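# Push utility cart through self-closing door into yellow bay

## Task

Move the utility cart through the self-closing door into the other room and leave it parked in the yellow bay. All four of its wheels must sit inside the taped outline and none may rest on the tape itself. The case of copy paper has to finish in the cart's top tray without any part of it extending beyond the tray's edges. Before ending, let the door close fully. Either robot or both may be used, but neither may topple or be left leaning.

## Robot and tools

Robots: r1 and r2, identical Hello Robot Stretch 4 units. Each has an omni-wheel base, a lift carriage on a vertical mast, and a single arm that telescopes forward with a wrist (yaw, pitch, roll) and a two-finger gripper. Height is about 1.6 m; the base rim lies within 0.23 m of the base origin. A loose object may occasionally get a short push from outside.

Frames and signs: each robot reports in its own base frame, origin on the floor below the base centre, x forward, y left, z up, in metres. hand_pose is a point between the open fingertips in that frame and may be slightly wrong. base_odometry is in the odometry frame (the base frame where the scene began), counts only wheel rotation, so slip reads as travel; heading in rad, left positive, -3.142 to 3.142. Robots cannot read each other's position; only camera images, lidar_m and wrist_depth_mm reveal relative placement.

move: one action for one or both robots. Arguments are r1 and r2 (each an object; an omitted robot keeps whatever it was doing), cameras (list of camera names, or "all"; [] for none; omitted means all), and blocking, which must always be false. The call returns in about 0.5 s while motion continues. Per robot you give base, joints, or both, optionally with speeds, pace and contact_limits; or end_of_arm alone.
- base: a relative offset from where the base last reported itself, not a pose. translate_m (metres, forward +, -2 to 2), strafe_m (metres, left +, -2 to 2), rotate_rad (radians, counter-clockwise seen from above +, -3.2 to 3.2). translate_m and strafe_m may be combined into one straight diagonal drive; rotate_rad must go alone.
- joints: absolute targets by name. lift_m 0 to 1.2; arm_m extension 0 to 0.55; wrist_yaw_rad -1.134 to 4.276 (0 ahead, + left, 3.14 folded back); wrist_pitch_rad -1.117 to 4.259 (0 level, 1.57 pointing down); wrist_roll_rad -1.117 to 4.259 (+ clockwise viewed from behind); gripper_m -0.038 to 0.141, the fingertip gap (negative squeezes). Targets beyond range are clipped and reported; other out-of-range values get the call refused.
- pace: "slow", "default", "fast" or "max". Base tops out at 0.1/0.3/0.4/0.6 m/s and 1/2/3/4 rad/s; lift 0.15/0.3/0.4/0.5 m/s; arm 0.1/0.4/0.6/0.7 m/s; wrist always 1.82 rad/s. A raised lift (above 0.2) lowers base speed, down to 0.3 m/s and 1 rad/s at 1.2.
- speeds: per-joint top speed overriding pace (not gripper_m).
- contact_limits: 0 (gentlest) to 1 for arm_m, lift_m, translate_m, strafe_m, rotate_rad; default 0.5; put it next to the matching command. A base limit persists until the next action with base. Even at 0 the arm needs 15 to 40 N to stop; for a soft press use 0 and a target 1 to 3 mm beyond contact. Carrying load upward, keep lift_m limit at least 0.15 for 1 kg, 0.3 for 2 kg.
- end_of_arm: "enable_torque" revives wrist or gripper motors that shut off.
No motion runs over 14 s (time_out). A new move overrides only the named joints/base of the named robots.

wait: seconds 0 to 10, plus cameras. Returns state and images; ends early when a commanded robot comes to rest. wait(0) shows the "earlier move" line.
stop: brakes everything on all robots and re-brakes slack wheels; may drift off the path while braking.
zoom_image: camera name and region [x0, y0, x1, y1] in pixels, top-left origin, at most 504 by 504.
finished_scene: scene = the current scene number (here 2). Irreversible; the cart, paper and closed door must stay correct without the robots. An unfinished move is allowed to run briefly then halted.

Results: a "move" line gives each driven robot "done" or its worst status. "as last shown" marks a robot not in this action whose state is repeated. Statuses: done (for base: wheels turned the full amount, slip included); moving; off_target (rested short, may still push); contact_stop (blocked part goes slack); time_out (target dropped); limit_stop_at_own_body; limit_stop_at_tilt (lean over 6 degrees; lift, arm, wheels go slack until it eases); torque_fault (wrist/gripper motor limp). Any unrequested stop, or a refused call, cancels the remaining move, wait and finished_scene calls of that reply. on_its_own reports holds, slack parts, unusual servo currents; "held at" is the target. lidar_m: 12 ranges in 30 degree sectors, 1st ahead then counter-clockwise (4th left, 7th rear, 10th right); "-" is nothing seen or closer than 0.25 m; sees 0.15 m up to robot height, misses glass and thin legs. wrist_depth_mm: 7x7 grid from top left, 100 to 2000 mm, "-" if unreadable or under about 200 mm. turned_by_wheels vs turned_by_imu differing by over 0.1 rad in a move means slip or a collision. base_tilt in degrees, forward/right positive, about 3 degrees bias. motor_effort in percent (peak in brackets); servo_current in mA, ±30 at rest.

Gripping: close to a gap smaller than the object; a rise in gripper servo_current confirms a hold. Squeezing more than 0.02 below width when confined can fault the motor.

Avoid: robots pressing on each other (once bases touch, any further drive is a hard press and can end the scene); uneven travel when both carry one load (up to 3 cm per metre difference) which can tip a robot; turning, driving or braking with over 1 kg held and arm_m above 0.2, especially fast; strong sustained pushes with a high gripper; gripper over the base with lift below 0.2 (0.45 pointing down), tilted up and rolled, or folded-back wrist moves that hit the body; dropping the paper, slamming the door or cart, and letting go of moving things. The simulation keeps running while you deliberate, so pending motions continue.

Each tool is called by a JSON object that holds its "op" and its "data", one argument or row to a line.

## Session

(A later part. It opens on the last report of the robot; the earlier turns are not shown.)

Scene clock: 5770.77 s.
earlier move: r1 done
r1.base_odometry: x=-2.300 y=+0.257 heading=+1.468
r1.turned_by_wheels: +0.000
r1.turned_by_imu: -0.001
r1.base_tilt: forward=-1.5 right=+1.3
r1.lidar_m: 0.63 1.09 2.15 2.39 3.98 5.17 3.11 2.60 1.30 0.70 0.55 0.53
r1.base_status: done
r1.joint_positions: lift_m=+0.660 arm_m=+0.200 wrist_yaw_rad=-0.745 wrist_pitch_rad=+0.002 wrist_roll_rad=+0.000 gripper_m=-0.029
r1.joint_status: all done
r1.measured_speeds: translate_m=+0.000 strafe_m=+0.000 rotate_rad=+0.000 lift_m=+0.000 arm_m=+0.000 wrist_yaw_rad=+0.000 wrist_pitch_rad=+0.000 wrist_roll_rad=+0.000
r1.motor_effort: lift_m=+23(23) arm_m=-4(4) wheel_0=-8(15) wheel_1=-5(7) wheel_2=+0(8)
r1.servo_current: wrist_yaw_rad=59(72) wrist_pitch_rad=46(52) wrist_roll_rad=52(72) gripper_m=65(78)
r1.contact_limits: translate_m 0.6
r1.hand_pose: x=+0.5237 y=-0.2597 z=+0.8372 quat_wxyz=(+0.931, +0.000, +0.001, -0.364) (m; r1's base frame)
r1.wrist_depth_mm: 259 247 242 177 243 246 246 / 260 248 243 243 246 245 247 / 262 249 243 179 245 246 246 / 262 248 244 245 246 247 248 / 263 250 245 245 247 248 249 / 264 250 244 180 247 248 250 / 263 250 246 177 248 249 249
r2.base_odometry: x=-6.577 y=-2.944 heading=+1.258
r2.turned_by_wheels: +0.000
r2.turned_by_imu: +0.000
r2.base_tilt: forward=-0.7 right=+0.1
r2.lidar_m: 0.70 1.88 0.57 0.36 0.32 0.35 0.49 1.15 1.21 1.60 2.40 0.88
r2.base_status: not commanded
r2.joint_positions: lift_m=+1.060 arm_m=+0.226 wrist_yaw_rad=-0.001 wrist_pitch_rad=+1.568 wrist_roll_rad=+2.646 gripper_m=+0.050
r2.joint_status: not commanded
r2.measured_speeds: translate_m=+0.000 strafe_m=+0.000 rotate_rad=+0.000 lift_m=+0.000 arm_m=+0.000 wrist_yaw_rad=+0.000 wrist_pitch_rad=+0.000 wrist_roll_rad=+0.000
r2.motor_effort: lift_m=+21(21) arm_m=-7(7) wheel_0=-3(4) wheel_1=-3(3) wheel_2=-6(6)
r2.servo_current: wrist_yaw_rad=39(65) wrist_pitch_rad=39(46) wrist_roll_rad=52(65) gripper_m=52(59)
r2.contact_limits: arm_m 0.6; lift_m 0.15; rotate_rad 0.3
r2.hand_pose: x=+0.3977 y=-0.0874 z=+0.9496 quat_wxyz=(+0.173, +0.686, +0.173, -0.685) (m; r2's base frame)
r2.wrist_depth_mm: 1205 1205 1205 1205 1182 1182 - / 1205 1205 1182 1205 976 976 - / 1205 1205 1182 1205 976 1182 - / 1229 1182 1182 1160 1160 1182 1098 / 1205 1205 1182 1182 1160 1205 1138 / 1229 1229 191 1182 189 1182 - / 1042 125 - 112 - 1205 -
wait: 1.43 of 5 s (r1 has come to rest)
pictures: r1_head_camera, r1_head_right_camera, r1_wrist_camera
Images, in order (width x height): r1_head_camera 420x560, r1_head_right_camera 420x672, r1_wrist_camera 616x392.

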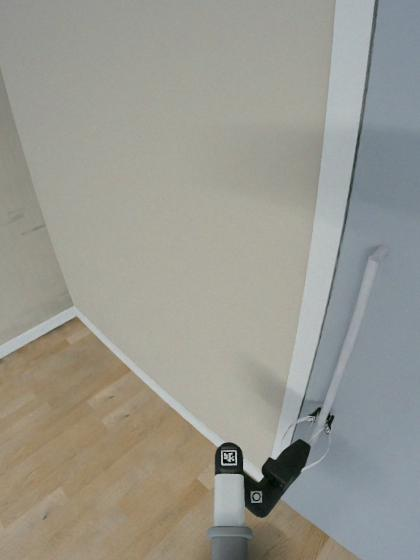

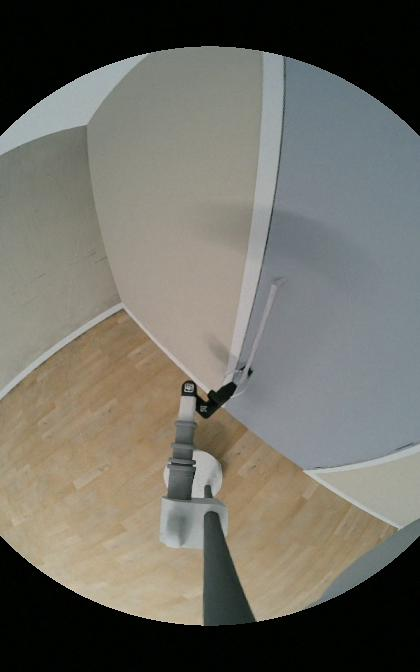

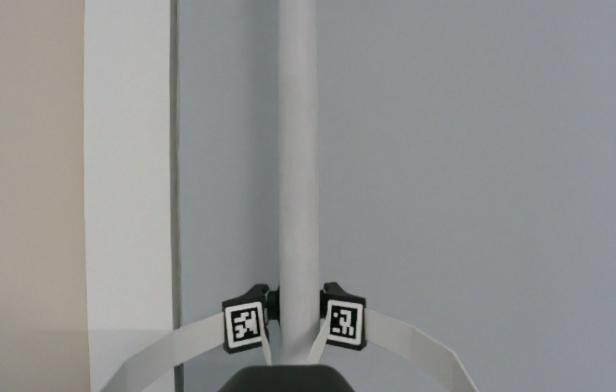

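{"op": "zoom_image", "data": {
  "camera": "r1_wrist_camera",
  "region": [80, 0, 330, 200]
}}

{"op": "wait", "data": {
  "seconds": 0,
  "cameras": ["r2_head_camera", "r2_head_left_camera", "r2_head_right_camera"]
}}

Scaled by 2.016.

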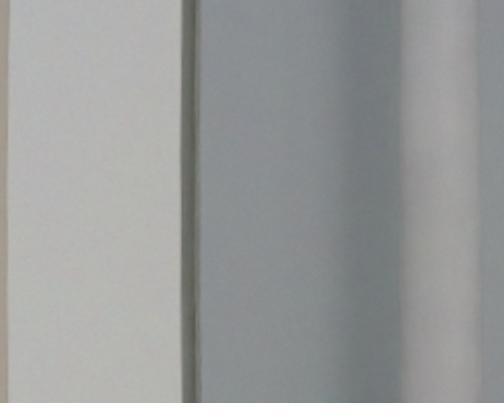

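Scene clock: 5775.00 s.
r1.base_odometry: x=-2.300 y=+0.257 heading=+1.468
r1.turned_by_wheels: +0.000
r1.turned_by_imu: +0.000
r1.base_tilt: forward=-1.5 right=+1.3
r1.lidar_m: 0.62 1.11 2.11 2.44 3.99 5.18 3.13 2.62 1.32 0.68 0.54 0.51
r1.base_status: done
r1.joint_positions: lift_m=+0.660 arm_m=+0.200 wrist_yaw_rad=-0.745 wrist_pitch_rad=+0.002 wrist_roll_rad=+0.000 gripper_m=-0.029
r1.joint_status: all done
r1.measured_speeds: translate_m=+0.000 strafe_m=+0.000 rotate_rad=+0.000 lift_m=+0.000 arm_m=+0.000 wrist_yaw_rad=+0.000 wrist_pitch_rad=+0.000 wrist_roll_rad=+0.000
r1.motor_effort: lift_m=+23(23) arm_m=-4(4) wheel_0=-8(15) wheel_1=-5(7) wheel_2=+0(8)
r1.servo_current: wrist_yaw_rad=72(72) wrist_pitch_rad=46(52) wrist_roll_rad=52(72) gripper_m=78(78)
r1.contact_limits: translate_m 0.6
r1.hand_pose: x=+0.5237 y=-0.2597 z=+0.8372 quat_wxyz=(+0.931, +0.000, +0.001, -0.364) (m; r1's base frame)
r1.wrist_depth_mm: 260 246 243 178 244 246 246 / 260 247 243 243 245 246 247 / 260 248 244 179 245 247 247 / 262 249 244 245 246 247 248 / 263 249 244 245 247 248 248 / 263 250 245 181 247 248 249 / 263 251 246 178 248 250 250
r2.base_odometry: x=-6.577 y=-2.944 heading=+1.258
r2.turned_by_wheels: +0.000
r2.turned_by_imu: +0.000
r2.base_tilt: forward=-0.7 right=+0.1
r2.lidar_m: 0.69 1.89 0.58 0.36 0.35 0.36 0.47 1.18 1.20 1.59 2.39 0.88
r2.base_status: not commanded
r2.joint_positions: lift_m=+1.060 arm_m=+0.226 wrist_yaw_rad=-0.001 wrist_pitch_rad=+1.568 wrist_roll_rad=+2.646 gripper_m=+0.050
r2.joint_status: not commanded
r2.measured_speeds: translate_m=+0.000 strafe_m=+0.000 rotate_rad=+0.000 lift_m=+0.000 arm_m=+0.000 wrist_yaw_rad=+0.000 wrist_pitch_rad=+0.000 wrist_roll_rad=+0.000
r2.motor_effort: lift_m=+21(21) arm_m=-7(7) wheel_0=-4(4) wheel_1=-3(3) wheel_2=-5(6)
r2.servo_current: wrist_yaw_rad=46(65) wrist_pitch_rad=39(46) wrist_roll_rad=33(65) gripper_m=46(59)
r2.contact_limits: arm_m 0.6; lift_m 0.15; rotate_rad 0.3
r2.hand_pose: x=+0.3977 y=-0.0874 z=+0.9496 quat_wxyz=(+0.173, +0.686, +0.173, -0.685) (m; r2's base frame)
r2.wrist_depth_mm: 1229 1229 1205 1205 1182 1182 - / 1182 1182 1182 1182 976 976 - / 1205 1182 1229 1205 991 1160 - / 1205 1205 1205 1229 1182 1182 1078 / 1229 1229 1205 1205 1160 1182 1118 / 1205 1229 191 1229 190 1182 - / 1008 125 - 112 - 1160 -
pictures: r2_head_camera, r2_head_left_camera, r2_head_right_camera
Images, in order (width x height): r2_head_camera 420x560, r2_head_left_camera 420x672, r2_head_right_camera 420x672.

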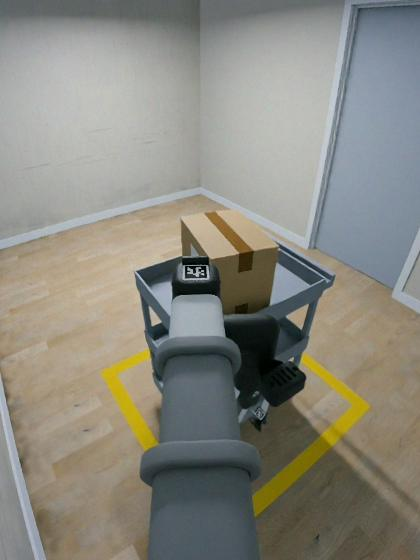

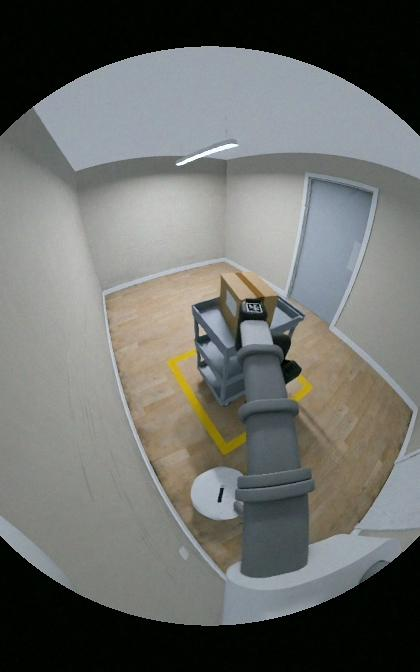

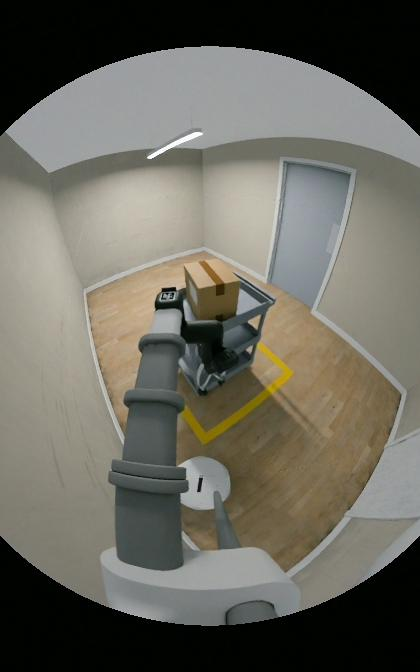

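{"op": "move", "data": {
  "r1": {"base": {"translate_m": 0.015, "strafe_m": -0.014}, "pace": "slow", "contact_limits": {"translate_m": 0.4, "strafe_m": 0.4}},
  "blocking": false,
  "cameras": []
}}

{"op": "wait", "data": {
  "seconds": 2,
  "cameras": ["r1_wrist_camera"]
}}

r1: "contact_limits": translate_m and strafe_m are given together and make one move, which takes one limit: state it under one of them only
Scene clock: 5780.37 s.
r1.base_odometry: x=-2.300 y=+0.257 heading=+1.468
r1.turned_by_wheels: +0.000
r1.turned_by_imu: +0.000
r1.base_tilt: forward=-1.5 right=+1.3
r1.lidar_m: 0.65 1.09 2.14 2.38 4.00 5.19 3.11 2.60 1.34 0.69 0.57 0.51
r1.base_status: done
r1.joint_positions: lift_m=+0.660 arm_m=+0.200 wrist_yaw_rad=-0.745 wrist_pitch_rad=+0.002 wrist_roll_rad=+0.000 gripper_m=-0.029
r1.joint_status: all done
r1.measured_speeds: translate_m=+0.000 strafe_m=+0.000 rotate_rad=+0.000 lift_m=+0.000 arm_m=+0.000 wrist_yaw_rad=+0.000 wrist_pitch_rad=+0.000 wrist_roll_rad=+0.000
r1.motor_effort: lift_m=+23(23) arm_m=-4(4) wheel_0=-8(15) wheel_1=-5(7) wheel_2=+0(8)
r1.servo_current: wrist_yaw_rad=65(72) wrist_pitch_rad=46(52) wrist_roll_rad=46(72) gripper_m=72(78)
r1.contact_limits: translate_m 0.6
r1.hand_pose: x=+0.5237 y=-0.2597 z=+0.8372 quat_wxyz=(+0.931, +0.000, +0.001, -0.364) (m; r1's base frame)
r1.wrist_depth_mm: 260 248 243 178 244 246 246 / 260 247 242 243 245 245 246 / 260 249 243 178 245 246 247 / 262 249 244 245 246 246 248 / 263 249 244 245 246 248 248 / 264 250 244 180 247 248 249 / 264 251 246 178 248 249 249
r2.base_odometry: x=-6.577 y=-2.944 heading=+1.258
r2.turned_by_wheels: +0.000
r2.turned_by_imu: +0.000
r2.base_tilt: forward=-0.7 right=+0.0
r2.lidar_m: 0.70 1.89 0.54 0.36 0.35 0.36 0.51 1.16 1.21 1.56 2.40 0.86
r2.base_status: not commanded
r2.joint_positions: lift_m=+1.060 arm_m=+0.226 wrist_yaw_rad=-0.001 wrist_pitch_rad=+1.568 wrist_roll_rad=+2.646 gripper_m=+0.050
r2.joint_status: not commanded
r2.measured_speeds: translate_m=+0.000 strafe_m=+0.000 rotate_rad=+0.000 lift_m=+0.000 arm_m=+0.000 wrist_yaw_rad=+0.000 wrist_pitch_rad=+0.000 wrist_roll_rad=+0.000
r2.motor_effort: lift_m=+21(21) arm_m=-7(7) wheel_0=-3(4) wheel_1=-3(3) wheel_2=-5(6)
r2.servo_current: wrist_yaw_rad=39(65) wrist_pitch_rad=39(46) wrist_roll_rad=46(65) gripper_m=52(59)
r2.contact_limits: arm_m 0.6; lift_m 0.15; rotate_rad 0.3
r2.hand_pose: x=+0.3977 y=-0.0874 z=+0.9496 quat_wxyz=(+0.173, +0.686, +0.173, -0.685) (m; r2's base frame)
r2.wrist_depth_mm: 1229 1229 1182 1182 1182 1182 - / 1205 1205 1205 1205 960 976 - / 1205 1205 1205 1182 946 1182 - / 1205 1205 1205 1160 1205 1205 1078 / 1205 1205 1182 1205 1182 1205 1118 / 1182 1205 190 1205 190 1182 - / 1008 125 - 112 - 1205 -
pictures: none

not run: a call was refused earlier in this reply.

{"op": "move", "data": {
  "r1": {"base": {"translate_m": 0.015, "strafe_m": -0.014}, "pace": "slow", "contact_limits": {"translate_m": 0.4}},
  "blocking": false,
  "cameras": []
}}

{"op": "wait", "data": {
  "seconds": 2,
  "cameras": ["r1_wrist_camera"]
}}

Scene clock: 5784.17 s.
move: r1 moving
r1.base_odometry: x=-2.290 y=+0.265 heading=+1.468
r1.turned_by_wheels: +0.000
r1.turned_by_imu: +0.000
r1.base_tilt: forward=-1.6 right=+1.3
r1.lidar_m: 0.63 1.10 2.11 2.42 3.96 5.19 3.13 2.60 1.29 0.67 0.53 0.54
r1.base_status: translate_m moving; strafe_m moving
r1.joint_positions: lift_m=+0.660 arm_m=+0.200 wrist_yaw_rad=-0.745 wrist_pitch_rad=+0.002 wrist_roll_rad=+0.000 gripper_m=-0.029
r1.joint_status: not commanded
r1.measured_speeds: translate_m=+0.032 strafe_m=-0.030 rotate_rad=+0.002 lift_m=+0.000 arm_m=+0.000 wrist_yaw_rad=+0.000 wrist_pitch_rad=+0.000 wrist_roll_rad=+0.000
r1.motor_effort: lift_m=+23(23) arm_m=-4(4) wheel_0=+1(8) wheel_1=-4(6) wheel_2=-2(3)
r1.servo_current: wrist_yaw_rad=46(59) wrist_pitch_rad=39(52) wrist_roll_rad=65(65) gripper_m=78(78)
r1.contact_limits: translate_m 0.4
r1.hand_pose: x=+0.5237 y=-0.2597 z=+0.8372 quat_wxyz=(+0.931, +0.000, +0.001, -0.364) (m; r1's base frame)
r1.wrist_depth_mm: 250 236 241 176 243 243 244 / 251 237 242 243 244 245 244 / 251 238 244 178 245 244 245 / 252 239 244 243 245 245 245 / 253 240 245 244 246 246 246 / 254 240 245 180 246 247 247 / 254 241 246 177 246 - 247
r2.base_odometry: x=-6.577 y=-2.944 heading=+1.258
r2.turned_by_wheels: +0.000
r2.turned_by_imu: +0.000
r2.base_tilt: forward=-0.7 right=+0.1
r2.lidar_m: 0.71 1.87 0.57 0.37 0.35 0.36 0.51 1.18 1.20 1.57 2.38 0.90
r2.base_status: not commanded
r2.joint_positions: lift_m=+1.060 arm_m=+0.226 wrist_yaw_rad=-0.001 wrist_pitch_rad=+1.568 wrist_roll_rad=+2.646 gripper_m=+0.050
r2.joint_status: not commanded
r2.measured_speeds: translate_m=+0.000 strafe_m=+0.000 rotate_rad=+0.000 lift_m=+0.000 arm_m=+0.000 wrist_yaw_rad=+0.000 wrist_pitch_rad=+0.000 wrist_roll_rad=+0.000
r2.motor_effort: lift_m=+21(21) arm_m=-7(7) wheel_0=-3(4) wheel_1=-3(3) wheel_2=-6(6)
r2.servo_current: wrist_yaw_rad=39(52) wrist_pitch_rad=39(46) wrist_roll_rad=52(52) gripper_m=46(52)
r2.contact_limits: arm_m 0.6; lift_m 0.15; rotate_rad 0.3
r2.hand_pose: x=+0.3977 y=-0.0874 z=+0.9496 quat_wxyz=(+0.173, +0.686, +0.173, -0.685) (m; r2's base frame)
r2.wrist_depth_mm: 1205 1229 1160 1229 1182 1160 - / 1229 1182 1205 1182 976 960 - / 1205 1182 1205 1205 960 1182 - / 1205 1229 1205 1205 1205 1205 1118 / 1205 1205 1205 1182 1182 1182 1118 / 1182 1205 191 1182 190 1205 - / 1025 125 - 112 - 1182 -
pictures: none
No camera images: "cameras" was empty.

Scene clock: 5784.83 s.
earlier move: r1 done
r1.base_odometry: x=-2.284 y=+0.270 heading=+1.468
r1.turned_by_wheels: +0.000
r1.turned_by_imu: +0.000
r1.base_tilt: forward=-1.6 right=+1.3
r1.lidar_m: 0.62 1.08 2.11 2.42 3.97 5.21 3.11 2.62 1.26 0.67 0.56 0.52
r1.base_status: done
r1.joint_positions: lift_m=+0.660 arm_m=+0.200 wrist_yaw_rad=-0.745 wrist_pitch_rad=+0.002 wrist_roll_rad=+0.000 gripper_m=-0.029
r1.joint_status: not commanded
r1.measured_speeds: translate_m=+0.000 strafe_m=+0.000 rotate_rad=+0.000 lift_m=+0.000 arm_m=+0.000 wrist_yaw_rad=+0.000 wrist_pitch_rad=+0.000 wrist_roll_rad=+0.000
r1.motor_effort: lift_m=+23(23) arm_m=-4(4) wheel_0=+0(8) wheel_1=-3(6) wheel_2=-1(3)
r1.servo_current: wrist_yaw_rad=52(65) wrist_pitch_rad=33(52) wrist_roll_rad=46(65) gripper_m=65(78)
r1.contact_limits: translate_m 0.4
r1.hand_pose: x=+0.5237 y=-0.2597 z=+0.8372 quat_wxyz=(+0.931, +0.000, +0.001, -0.364) (m; r1's base frame)
r1.wrist_depth_mm: 241 229 242 176 242 242 242 / 242 229 243 243 243 242 243 / 242 229 243 177 243 244 243 / 243 230 244 244 244 244 243 / 243 230 245 244 245 244 244 / 245 232 210 178 246 245 245 / 245 150 246 177 246 246 246
r2.base_odometry: x=-6.577 y=-2.944 heading=+1.258
r2.turned_by_wheels: +0.000
r2.turned_by_imu: +0.000
r2.base_tilt: forward=-0.7 right=+0.1
r2.lidar_m: 0.70 1.88 0.56 0.37 0.34 0.36 0.49 1.18 1.23 1.57 2.40 0.87
r2.base_status: not commanded
r2.joint_positions: lift_m=+1.060 arm_m=+0.226 wrist_yaw_rad=-0.001 wrist_pitch_rad=+1.568 wrist_roll_rad=+2.646 gripper_m=+0.050
r2.joint_status: not commanded
r2.measured_speeds: translate_m=+0.000 strafe_m=+0.000 rotate_rad=+0.000 lift_m=+0.000 arm_m=+0.000 wrist_yaw_rad=+0.000 wrist_pitch_rad=+0.000 wrist_roll_rad=+0.000
r2.motor_effort: lift_m=+21(21) arm_m=-7(7) wheel_0=-3(4) wheel_1=-3(3) wheel_2=-6(6)
r2.servo_current: wrist_yaw_rad=52(59) wrist_pitch_rad=46(46) wrist_roll_rad=52(59) gripper_m=46(59)
r2.contact_limits: arm_m 0.6; lift_m 0.15; rotate_rad 0.3
r2.hand_pose: x=+0.3977 y=-0.0874 z=+0.9496 quat_wxyz=(+0.173, +0.686, +0.173, -0.685) (m; r2's base frame)
r2.wrist_depth_mm: 1205 1182 1205 1205 1182 1160 - / 1205 1205 1229 1182 960 976 - / 1229 1229 1205 1229 960 1160 - / 1205 1229 1182 1182 1205 1182 1078 / 1229 1205 1205 1229 1182 1182 1118 / 1229 1205 191 1182 190 1182 - / 1042 125 - 112 - 1205 -
wait: 0.67 of 2 s (r1 has come to rest)
pictures: r1_wrist_camera
Images, in order (width x height): r1_wrist_camera 616x392.

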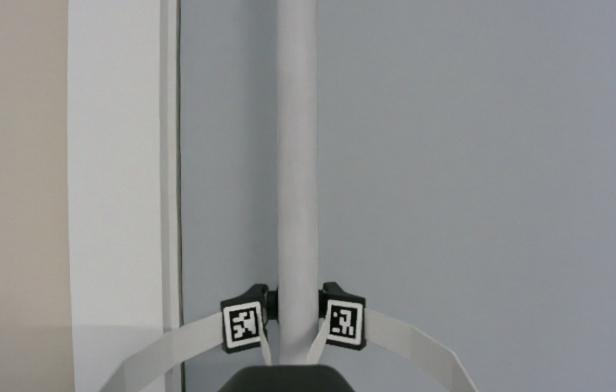

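{"op": "move", "data": {
  "r1": {"base": {"translate_m": 0.015, "strafe_m": -0.014}, "pace": "slow", "contact_limits": {"translate_m": 0.4}},
  "blocking": false,
  "cameras": []
}}

{"op": "wait", "data": {
  "seconds": 2,
  "cameras": ["r1_wrist_camera"]
}}

Scene clock: 5789.37 s.
move: r1 moving
r1.base_odometry: x=-2.275 y=+0.279 heading=+1.468
r1.turned_by_wheels: +0.000
r1.turned_by_imu: -0.001
r1.base_tilt: forward=-1.6 right=+1.3
r1.lidar_m: 0.60 1.03 2.14 2.42 3.98 5.23 3.13 2.61 1.24 0.64 0.53 0.49
r1.base_status: translate_m moving; strafe_m moving
r1.joint_positions: lift_m=+0.660 arm_m=+0.200 wrist_yaw_rad=-0.747 wrist_pitch_rad=+0.002 wrist_roll_rad=+0.000 gripper_m=-0.029
r1.joint_status: not commanded
r1.measured_speeds: translate_m=+0.032 strafe_m=-0.031 rotate_rad=-0.002 lift_m=+0.000 arm_m=+0.000 wrist_yaw_rad=+0.000 wrist_pitch_rad=+0.000 wrist_roll_rad=+0.000
r1.motor_effort: lift_m=+23(23) arm_m=-4(4) wheel_0=+5(8) wheel_1=-4(5) wheel_2=-3(6)
r1.servo_current: wrist_yaw_rad=59(65) wrist_pitch_rad=39(46) wrist_roll_rad=52(52) gripper_m=72(72)
r1.contact_limits: translate_m 0.4
r1.hand_pose: x=+0.5230 y=-0.2601 z=+0.8372 quat_wxyz=(+0.931, +0.000, +0.001, -0.365) (m; r1's base frame)
r1.wrist_depth_mm: 229 217 231 231 232 231 232 / 217 218 232 232 232 233 232 / 218 218 233 232 232 233 233 / 231 219 233 233 233 233 234 / 231 219 233 234 234 235 234 / 220 220 234 181 235 235 236 / 233 149 235 166 236 236 236
r2.base_odometry: x=-6.577 y=-2.944 heading=+1.258
r2.turned_by_wheels: +0.000
r2.turned_by_imu: +0.000
r2.base_tilt: forward=-0.7 right=+0.1
r2.lidar_m: 0.69 1.86 0.59 0.37 0.35 0.35 0.51 1.17 1.21 1.54 2.39 0.89
r2.base_status: not commanded
r2.joint_positions: lift_m=+1.060 arm_m=+0.226 wrist_yaw_rad=-0.001 wrist_pitch_rad=+1.568 wrist_roll_rad=+2.646 gripper_m=+0.050
r2.joint_status: not commanded
r2.measured_speeds: translate_m=+0.000 strafe_m=+0.000 rotate_rad=+0.000 lift_m=+0.000 arm_m=+0.000 wrist_yaw_rad=+0.000 wrist_pitch_rad=+0.000 wrist_roll_rad=+0.000
r2.motor_effort: lift_m=+21(21) arm_m=-7(7) wheel_0=-3(4) wheel_1=-3(3) wheel_2=-5(6)
r2.servo_current: wrist_yaw_rad=46(52) wrist_pitch_rad=39(46) wrist_roll_rad=46(59) gripper_m=52(52)
r2.contact_limits: arm_m 0.6; lift_m 0.15; rotate_rad 0.3
r2.hand_pose: x=+0.3977 y=-0.0874 z=+0.9496 quat_wxyz=(+0.173, +0.686, +0.173, -0.685) (m; r2's base frame)
r2.wrist_depth_mm: 1229 1229 1229 1205 1182 1160 - / 1205 1205 1205 1205 976 960 - / 1205 1205 1205 1160 976 1182 - / 1205 1205 1205 1160 1205 1182 1078 / 1205 1182 1205 1182 1182 1205 1098 / 1229 1182 190 1205 190 1205 - / 1025 125 - 112 - 1205 -
pictures: none
No camera images: "cameras" was empty.

Scene clock: 5790.03 s.
earlier move: r1 done
r1.base_odometry: x=-2.269 y=+0.284 heading=+1.468
r1.turned_by_wheels: +0.001
r1.turned_by_imu: +0.001
r1.base_tilt: forward=-1.6 right=+1.2
r1.lidar_m: 0.62 1.03 2.12 2.41 4.01 5.24 3.13 2.60 1.25 0.66 0.53 0.49
r1.base_status: done
r1.joint_positions: lift_m=+0.660 arm_m=+0.200 wrist_yaw_rad=-0.747 wrist_pitch_rad=+0.002 wrist_roll_rad=+0.000 gripper_m=-0.029
r1.joint_status: not commanded
r1.measured_speeds: translate_m=+0.000 strafe_m=+0.000 rotate_rad=+0.000 lift_m=+0.000 arm_m=+0.000 wrist_yaw_rad=+0.000 wrist_pitch_rad=+0.000 wrist_roll_rad=+0.000
r1.motor_effort: lift_m=+23(23) arm_m=-2(4) wheel_0=+10(11) wheel_1=-1(5) wheel_2=-1(6)
r1.servo_current: wrist_yaw_rad=46(65) wrist_pitch_rad=39(46) wrist_roll_rad=72(72) gripper_m=59(72)
r1.contact_limits: translate_m 0.4
r1.hand_pose: x=+0.5230 y=-0.2601 z=+0.8372 quat_wxyz=(+0.931, +0.000, +0.001, -0.365) (m; r1's base frame)
r1.wrist_depth_mm: 209 210 225 165 227 229 229 / 210 211 226 160 227 229 229 / 211 212 226 164 228 229 229 / 211 212 226 165 229 229 231 / 211 213 227 162 229 230 231 / 212 213 227 165 230 231 232 / 213 213 229 160 230 232 232
r2.base_odometry: x=-6.577 y=-2.944 heading=+1.258
r2.turned_by_wheels: +0.000
r2.turned_by_imu: +0.000
r2.base_tilt: forward=-0.7 right=+0.0
r2.lidar_m: 0.69 1.88 0.56 0.37 0.34 0.36 0.49 1.17 1.19 1.61 2.39 0.87
r2.base_status: not commanded
r2.joint_positions: lift_m=+1.060 arm_m=+0.226 wrist_yaw_rad=-0.001 wrist_pitch_rad=+1.568 wrist_roll_rad=+2.646 gripper_m=+0.050
r2.joint_status: not commanded
r2.measured_speeds: translate_m=+0.000 strafe_m=+0.000 rotate_rad=+0.000 lift_m=+0.000 arm_m=+0.000 wrist_yaw_rad=+0.000 wrist_pitch_rad=+0.000 wrist_roll_rad=+0.000
r2.motor_effort: lift_m=+21(21) arm_m=-7(7) wheel_0=-3(4) wheel_1=-2(3) wheel_2=-6(6)
r2.servo_current: wrist_yaw_rad=39(52) wrist_pitch_rad=33(46) wrist_roll_rad=39(59) gripper_m=59(59)
r2.contact_limits: arm_m 0.6; lift_m 0.15; rotate_rad 0.3
r2.hand_pose: x=+0.3977 y=-0.0874 z=+0.9496 quat_wxyz=(+0.173, +0.686, +0.173, -0.685) (m; r2's base frame)
r2.wrist_depth_mm: 1182 1229 1182 1182 1182 1182 - / 1229 1182 1182 1205 960 976 - / 1160 1205 1229 1205 991 1205 - / 1205 1205 1182 1205 1205 1205 1078 / 1205 1205 1205 1205 1182 1182 1138 / 1205 1205 191 1182 190 1182 - / 1025 125 - 112 - 1205 -
wait: 0.67 of 2 s (r1 has come to rest)
pictures: r1_wrist_camera
Images, in order (width x height): r1_wrist_camera 616x392.

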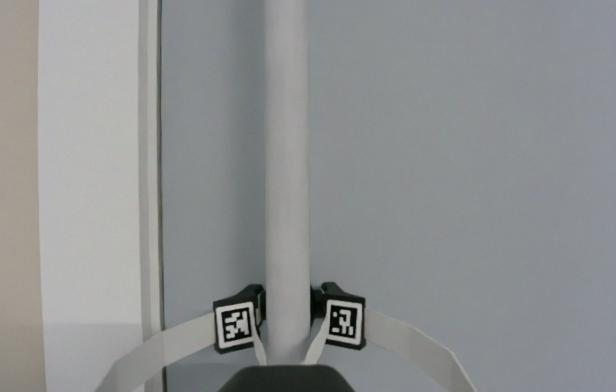

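{"op": "move", "data": {
  "r1": {"joints": {"gripper_m": 0.08}, "pace": "slow"},
  "blocking": false,
  "cameras": []
}}

{"op": "wait", "data": {
  "seconds": 3,
  "cameras": ["r1_wrist_camera"]
}}

Scene clock: 5797.53 s.
move: r1 moving
r1.base_odometry: x=-2.269 y=+0.284 heading=+1.469
r1.turned_by_wheels: +0.000
r1.turned_by_imu: +0.000
r1.base_tilt: forward=-1.6 right=+1.3
r1.lidar_m: 0.62 1.02 2.12 2.40 3.97 5.24 3.13 2.61 1.23 0.65 0.53 0.51
r1.base_status: not commanded
r1.joint_positions: lift_m=+0.660 arm_m=+0.200 wrist_yaw_rad=-0.747 wrist_pitch_rad=+0.002 wrist_roll_rad=+0.000 gripper_m=-0.016
r1.joint_status: gripper_m moving
r1.measured_speeds: translate_m=+0.000 strafe_m=+0.000 rotate_rad=+0.000 lift_m=+0.000 arm_m=+0.000 wrist_yaw_rad=+0.000 wrist_pitch_rad=+0.000 wrist_roll_rad=+0.000
r1.motor_effort: lift_m=+23(23) arm_m=+4(4) wheel_0=+10(11) wheel_1=-1(1) wheel_2=-1(1)
r1.servo_current: wrist_yaw_rad=39(59) wrist_pitch_rad=52(52) wrist_roll_rad=59(65) gripper_m=39(59)
r1.contact_limits: translate_m 0.4
r1.hand_pose: x=+0.5230 y=-0.2601 z=+0.8372 quat_wxyz=(+0.931, +0.000, +0.001, -0.365) (m; r1's base frame)
r1.wrist_depth_mm: 210 210 225 227 229 229 230 / 211 211 227 228 229 230 231 / 211 211 227 228 230 231 232 / 211 213 228 229 229 232 233 / 212 213 229 167 231 231 233 / 212 213 213 167 231 233 234 / 213 213 229 165 231 234 235
r2.base_odometry: x=-6.577 y=-2.944 heading=+1.258
r2.turned_by_wheels: +0.000
r2.turned_by_imu: +0.000
r2.base_tilt: forward=-0.6 right=+0.1
r2.lidar_m: 0.67 1.85 0.57 0.38 0.32 0.37 0.48 1.15 1.21 1.59 2.37 0.88
r2.base_status: not commanded
r2.joint_positions: lift_m=+1.060 arm_m=+0.226 wrist_yaw_rad=-0.001 wrist_pitch_rad=+1.568 wrist_roll_rad=+2.646 gripper_m=+0.050
r2.joint_status: not commanded
r2.measured_speeds: translate_m=+0.000 strafe_m=+0.000 rotate_rad=+0.000 lift_m=+0.000 arm_m=+0.000 wrist_yaw_rad=+0.000 wrist_pitch_rad=+0.000 wrist_roll_rad=+0.000
r2.motor_effort: lift_m=+21(21) arm_m=-7(7) wheel_0=-3(4) wheel_1=-2(3) wheel_2=-6(6)
r2.servo_current: wrist_yaw_rad=39(52) wrist_pitch_rad=46(46) wrist_roll_rad=46(59) gripper_m=46(65)
r2.contact_limits: arm_m 0.6; lift_m 0.15; rotate_rad 0.3
r2.hand_pose: x=+0.3977 y=-0.0874 z=+0.9496 quat_wxyz=(+0.173, +0.686, +0.173, -0.685) (m; r2's base frame)
r2.wrist_depth_mm: 1205 1205 1205 1182 1182 1205 - / 1205 1205 1182 1182 976 991 - / 1229 1229 1205 1182 976 1160 - / 1229 1229 1205 1182 1182 1182 1078 / 1205 1229 1182 1182 1182 1205 1118 / 1205 1205 191 1205 190 1205 - / 1025 125 - 112 - 1182 -
pictures: none
No camera images: "cameras" was empty.

Scene clock: 5800.53 s.
earlier move: r1 moving
r1.base_odometry: x=-2.269 y=+0.284 heading=+1.469
r1.turned_by_wheels: +0.000
r1.turned_by_imu: +0.000
r1.base_tilt: forward=-1.6 right=+1.2
r1.lidar_m: 0.55 1.03 2.12 2.44 3.97 5.21 3.11 2.62 1.21 0.64 0.53 0.52
r1.base_status: not commanded
r1.joint_positions: lift_m=+0.660 arm_m=+0.200 wrist_yaw_rad=-0.748 wrist_pitch_rad=+0.002 wrist_roll_rad=+0.000 gripper_m=+0.080
r1.joint_status: gripper_m moving
r1.measured_speeds: translate_m=+0.000 strafe_m=+0.000 rotate_rad=+0.000 lift_m=+0.000 arm_m=+0.000 wrist_yaw_rad=+0.000 wrist_pitch_rad=+0.000 wrist_roll_rad=+0.000
r1.motor_effort: lift_m=+23(23) arm_m=+4(4) wheel_0=+10(11) wheel_1=+1(1) wheel_2=+0(1)
r1.servo_current: wrist_yaw_rad=39(65) wrist_pitch_rad=39(52) wrist_roll_rad=39(65) gripper_m=33(72)
r1.contact_limits: translate_m 0.4
r1.hand_pose: x=+0.5228 y=-0.2602 z=+0.8372 quat_wxyz=(+0.931, +0.000, +0.001, -0.365) (m; r1's base frame)
r1.wrist_depth_mm: 221 212 227 229 230 233 235 / 211 212 228 229 232 234 235 / 212 213 228 230 232 234 235 / 212 213 229 230 233 235 236 / 213 213 230 232 234 235 237 / 213 215 207 182 234 236 237 / 213 213 230 183 158 237 238
r2.base_odometry: x=-6.577 y=-2.944 heading=+1.258
r2.turned_by_wheels: +0.000
r2.turned_by_imu: +0.000
r2.base_tilt: forward=-0.7 right=+0.0
r2.lidar_m: 0.70 1.92 0.56 0.38 0.34 0.37 0.46 1.18 1.20 1.58 2.40 0.90
r2.base_status: not commanded
r2.joint_positions: lift_m=+1.060 arm_m=+0.226 wrist_yaw_rad=-0.001 wrist_pitch_rad=+1.568 wrist_roll_rad=+2.646 gripper_m=+0.050
r2.joint_status: not commanded
r2.measured_speeds: translate_m=+0.000 strafe_m=+0.000 rotate_rad=+0.000 lift_m=+0.000 arm_m=+0.000 wrist_yaw_rad=+0.000 wrist_pitch_rad=+0.000 wrist_roll_rad=+0.000
r2.motor_effort: lift_m=+21(21) arm_m=-7(7) wheel_0=-3(4) wheel_1=-3(3) wheel_2=-6(6)
r2.servo_current: wrist_yaw_rad=52(65) wrist_pitch_rad=46(46) wrist_roll_rad=52(59) gripper_m=52(65)
r2.contact_limits: arm_m 0.6; lift_m 0.15; rotate_rad 0.3
r2.hand_pose: x=+0.3977 y=-0.0874 z=+0.9496 quat_wxyz=(+0.173, +0.686, +0.173, -0.685) (m; r2's base frame)
r2.wrist_depth_mm: 1205 1229 1205 1205 1205 1182 - / 1229 1229 1205 1205 960 976 - / 1182 1205 1182 1182 991 1182 - / 1229 1205 1229 1205 1205 1205 1078 / 1182 1205 1205 1205 1205 1160 1118 / 1205 1205 190 1205 190 1160 - / 1025 125 - 112 - 1205 -
wait: 3.00 s; no rest
pictures: r1_wrist_camera
Images, in order (width x height): r1_wrist_camera 616x392.

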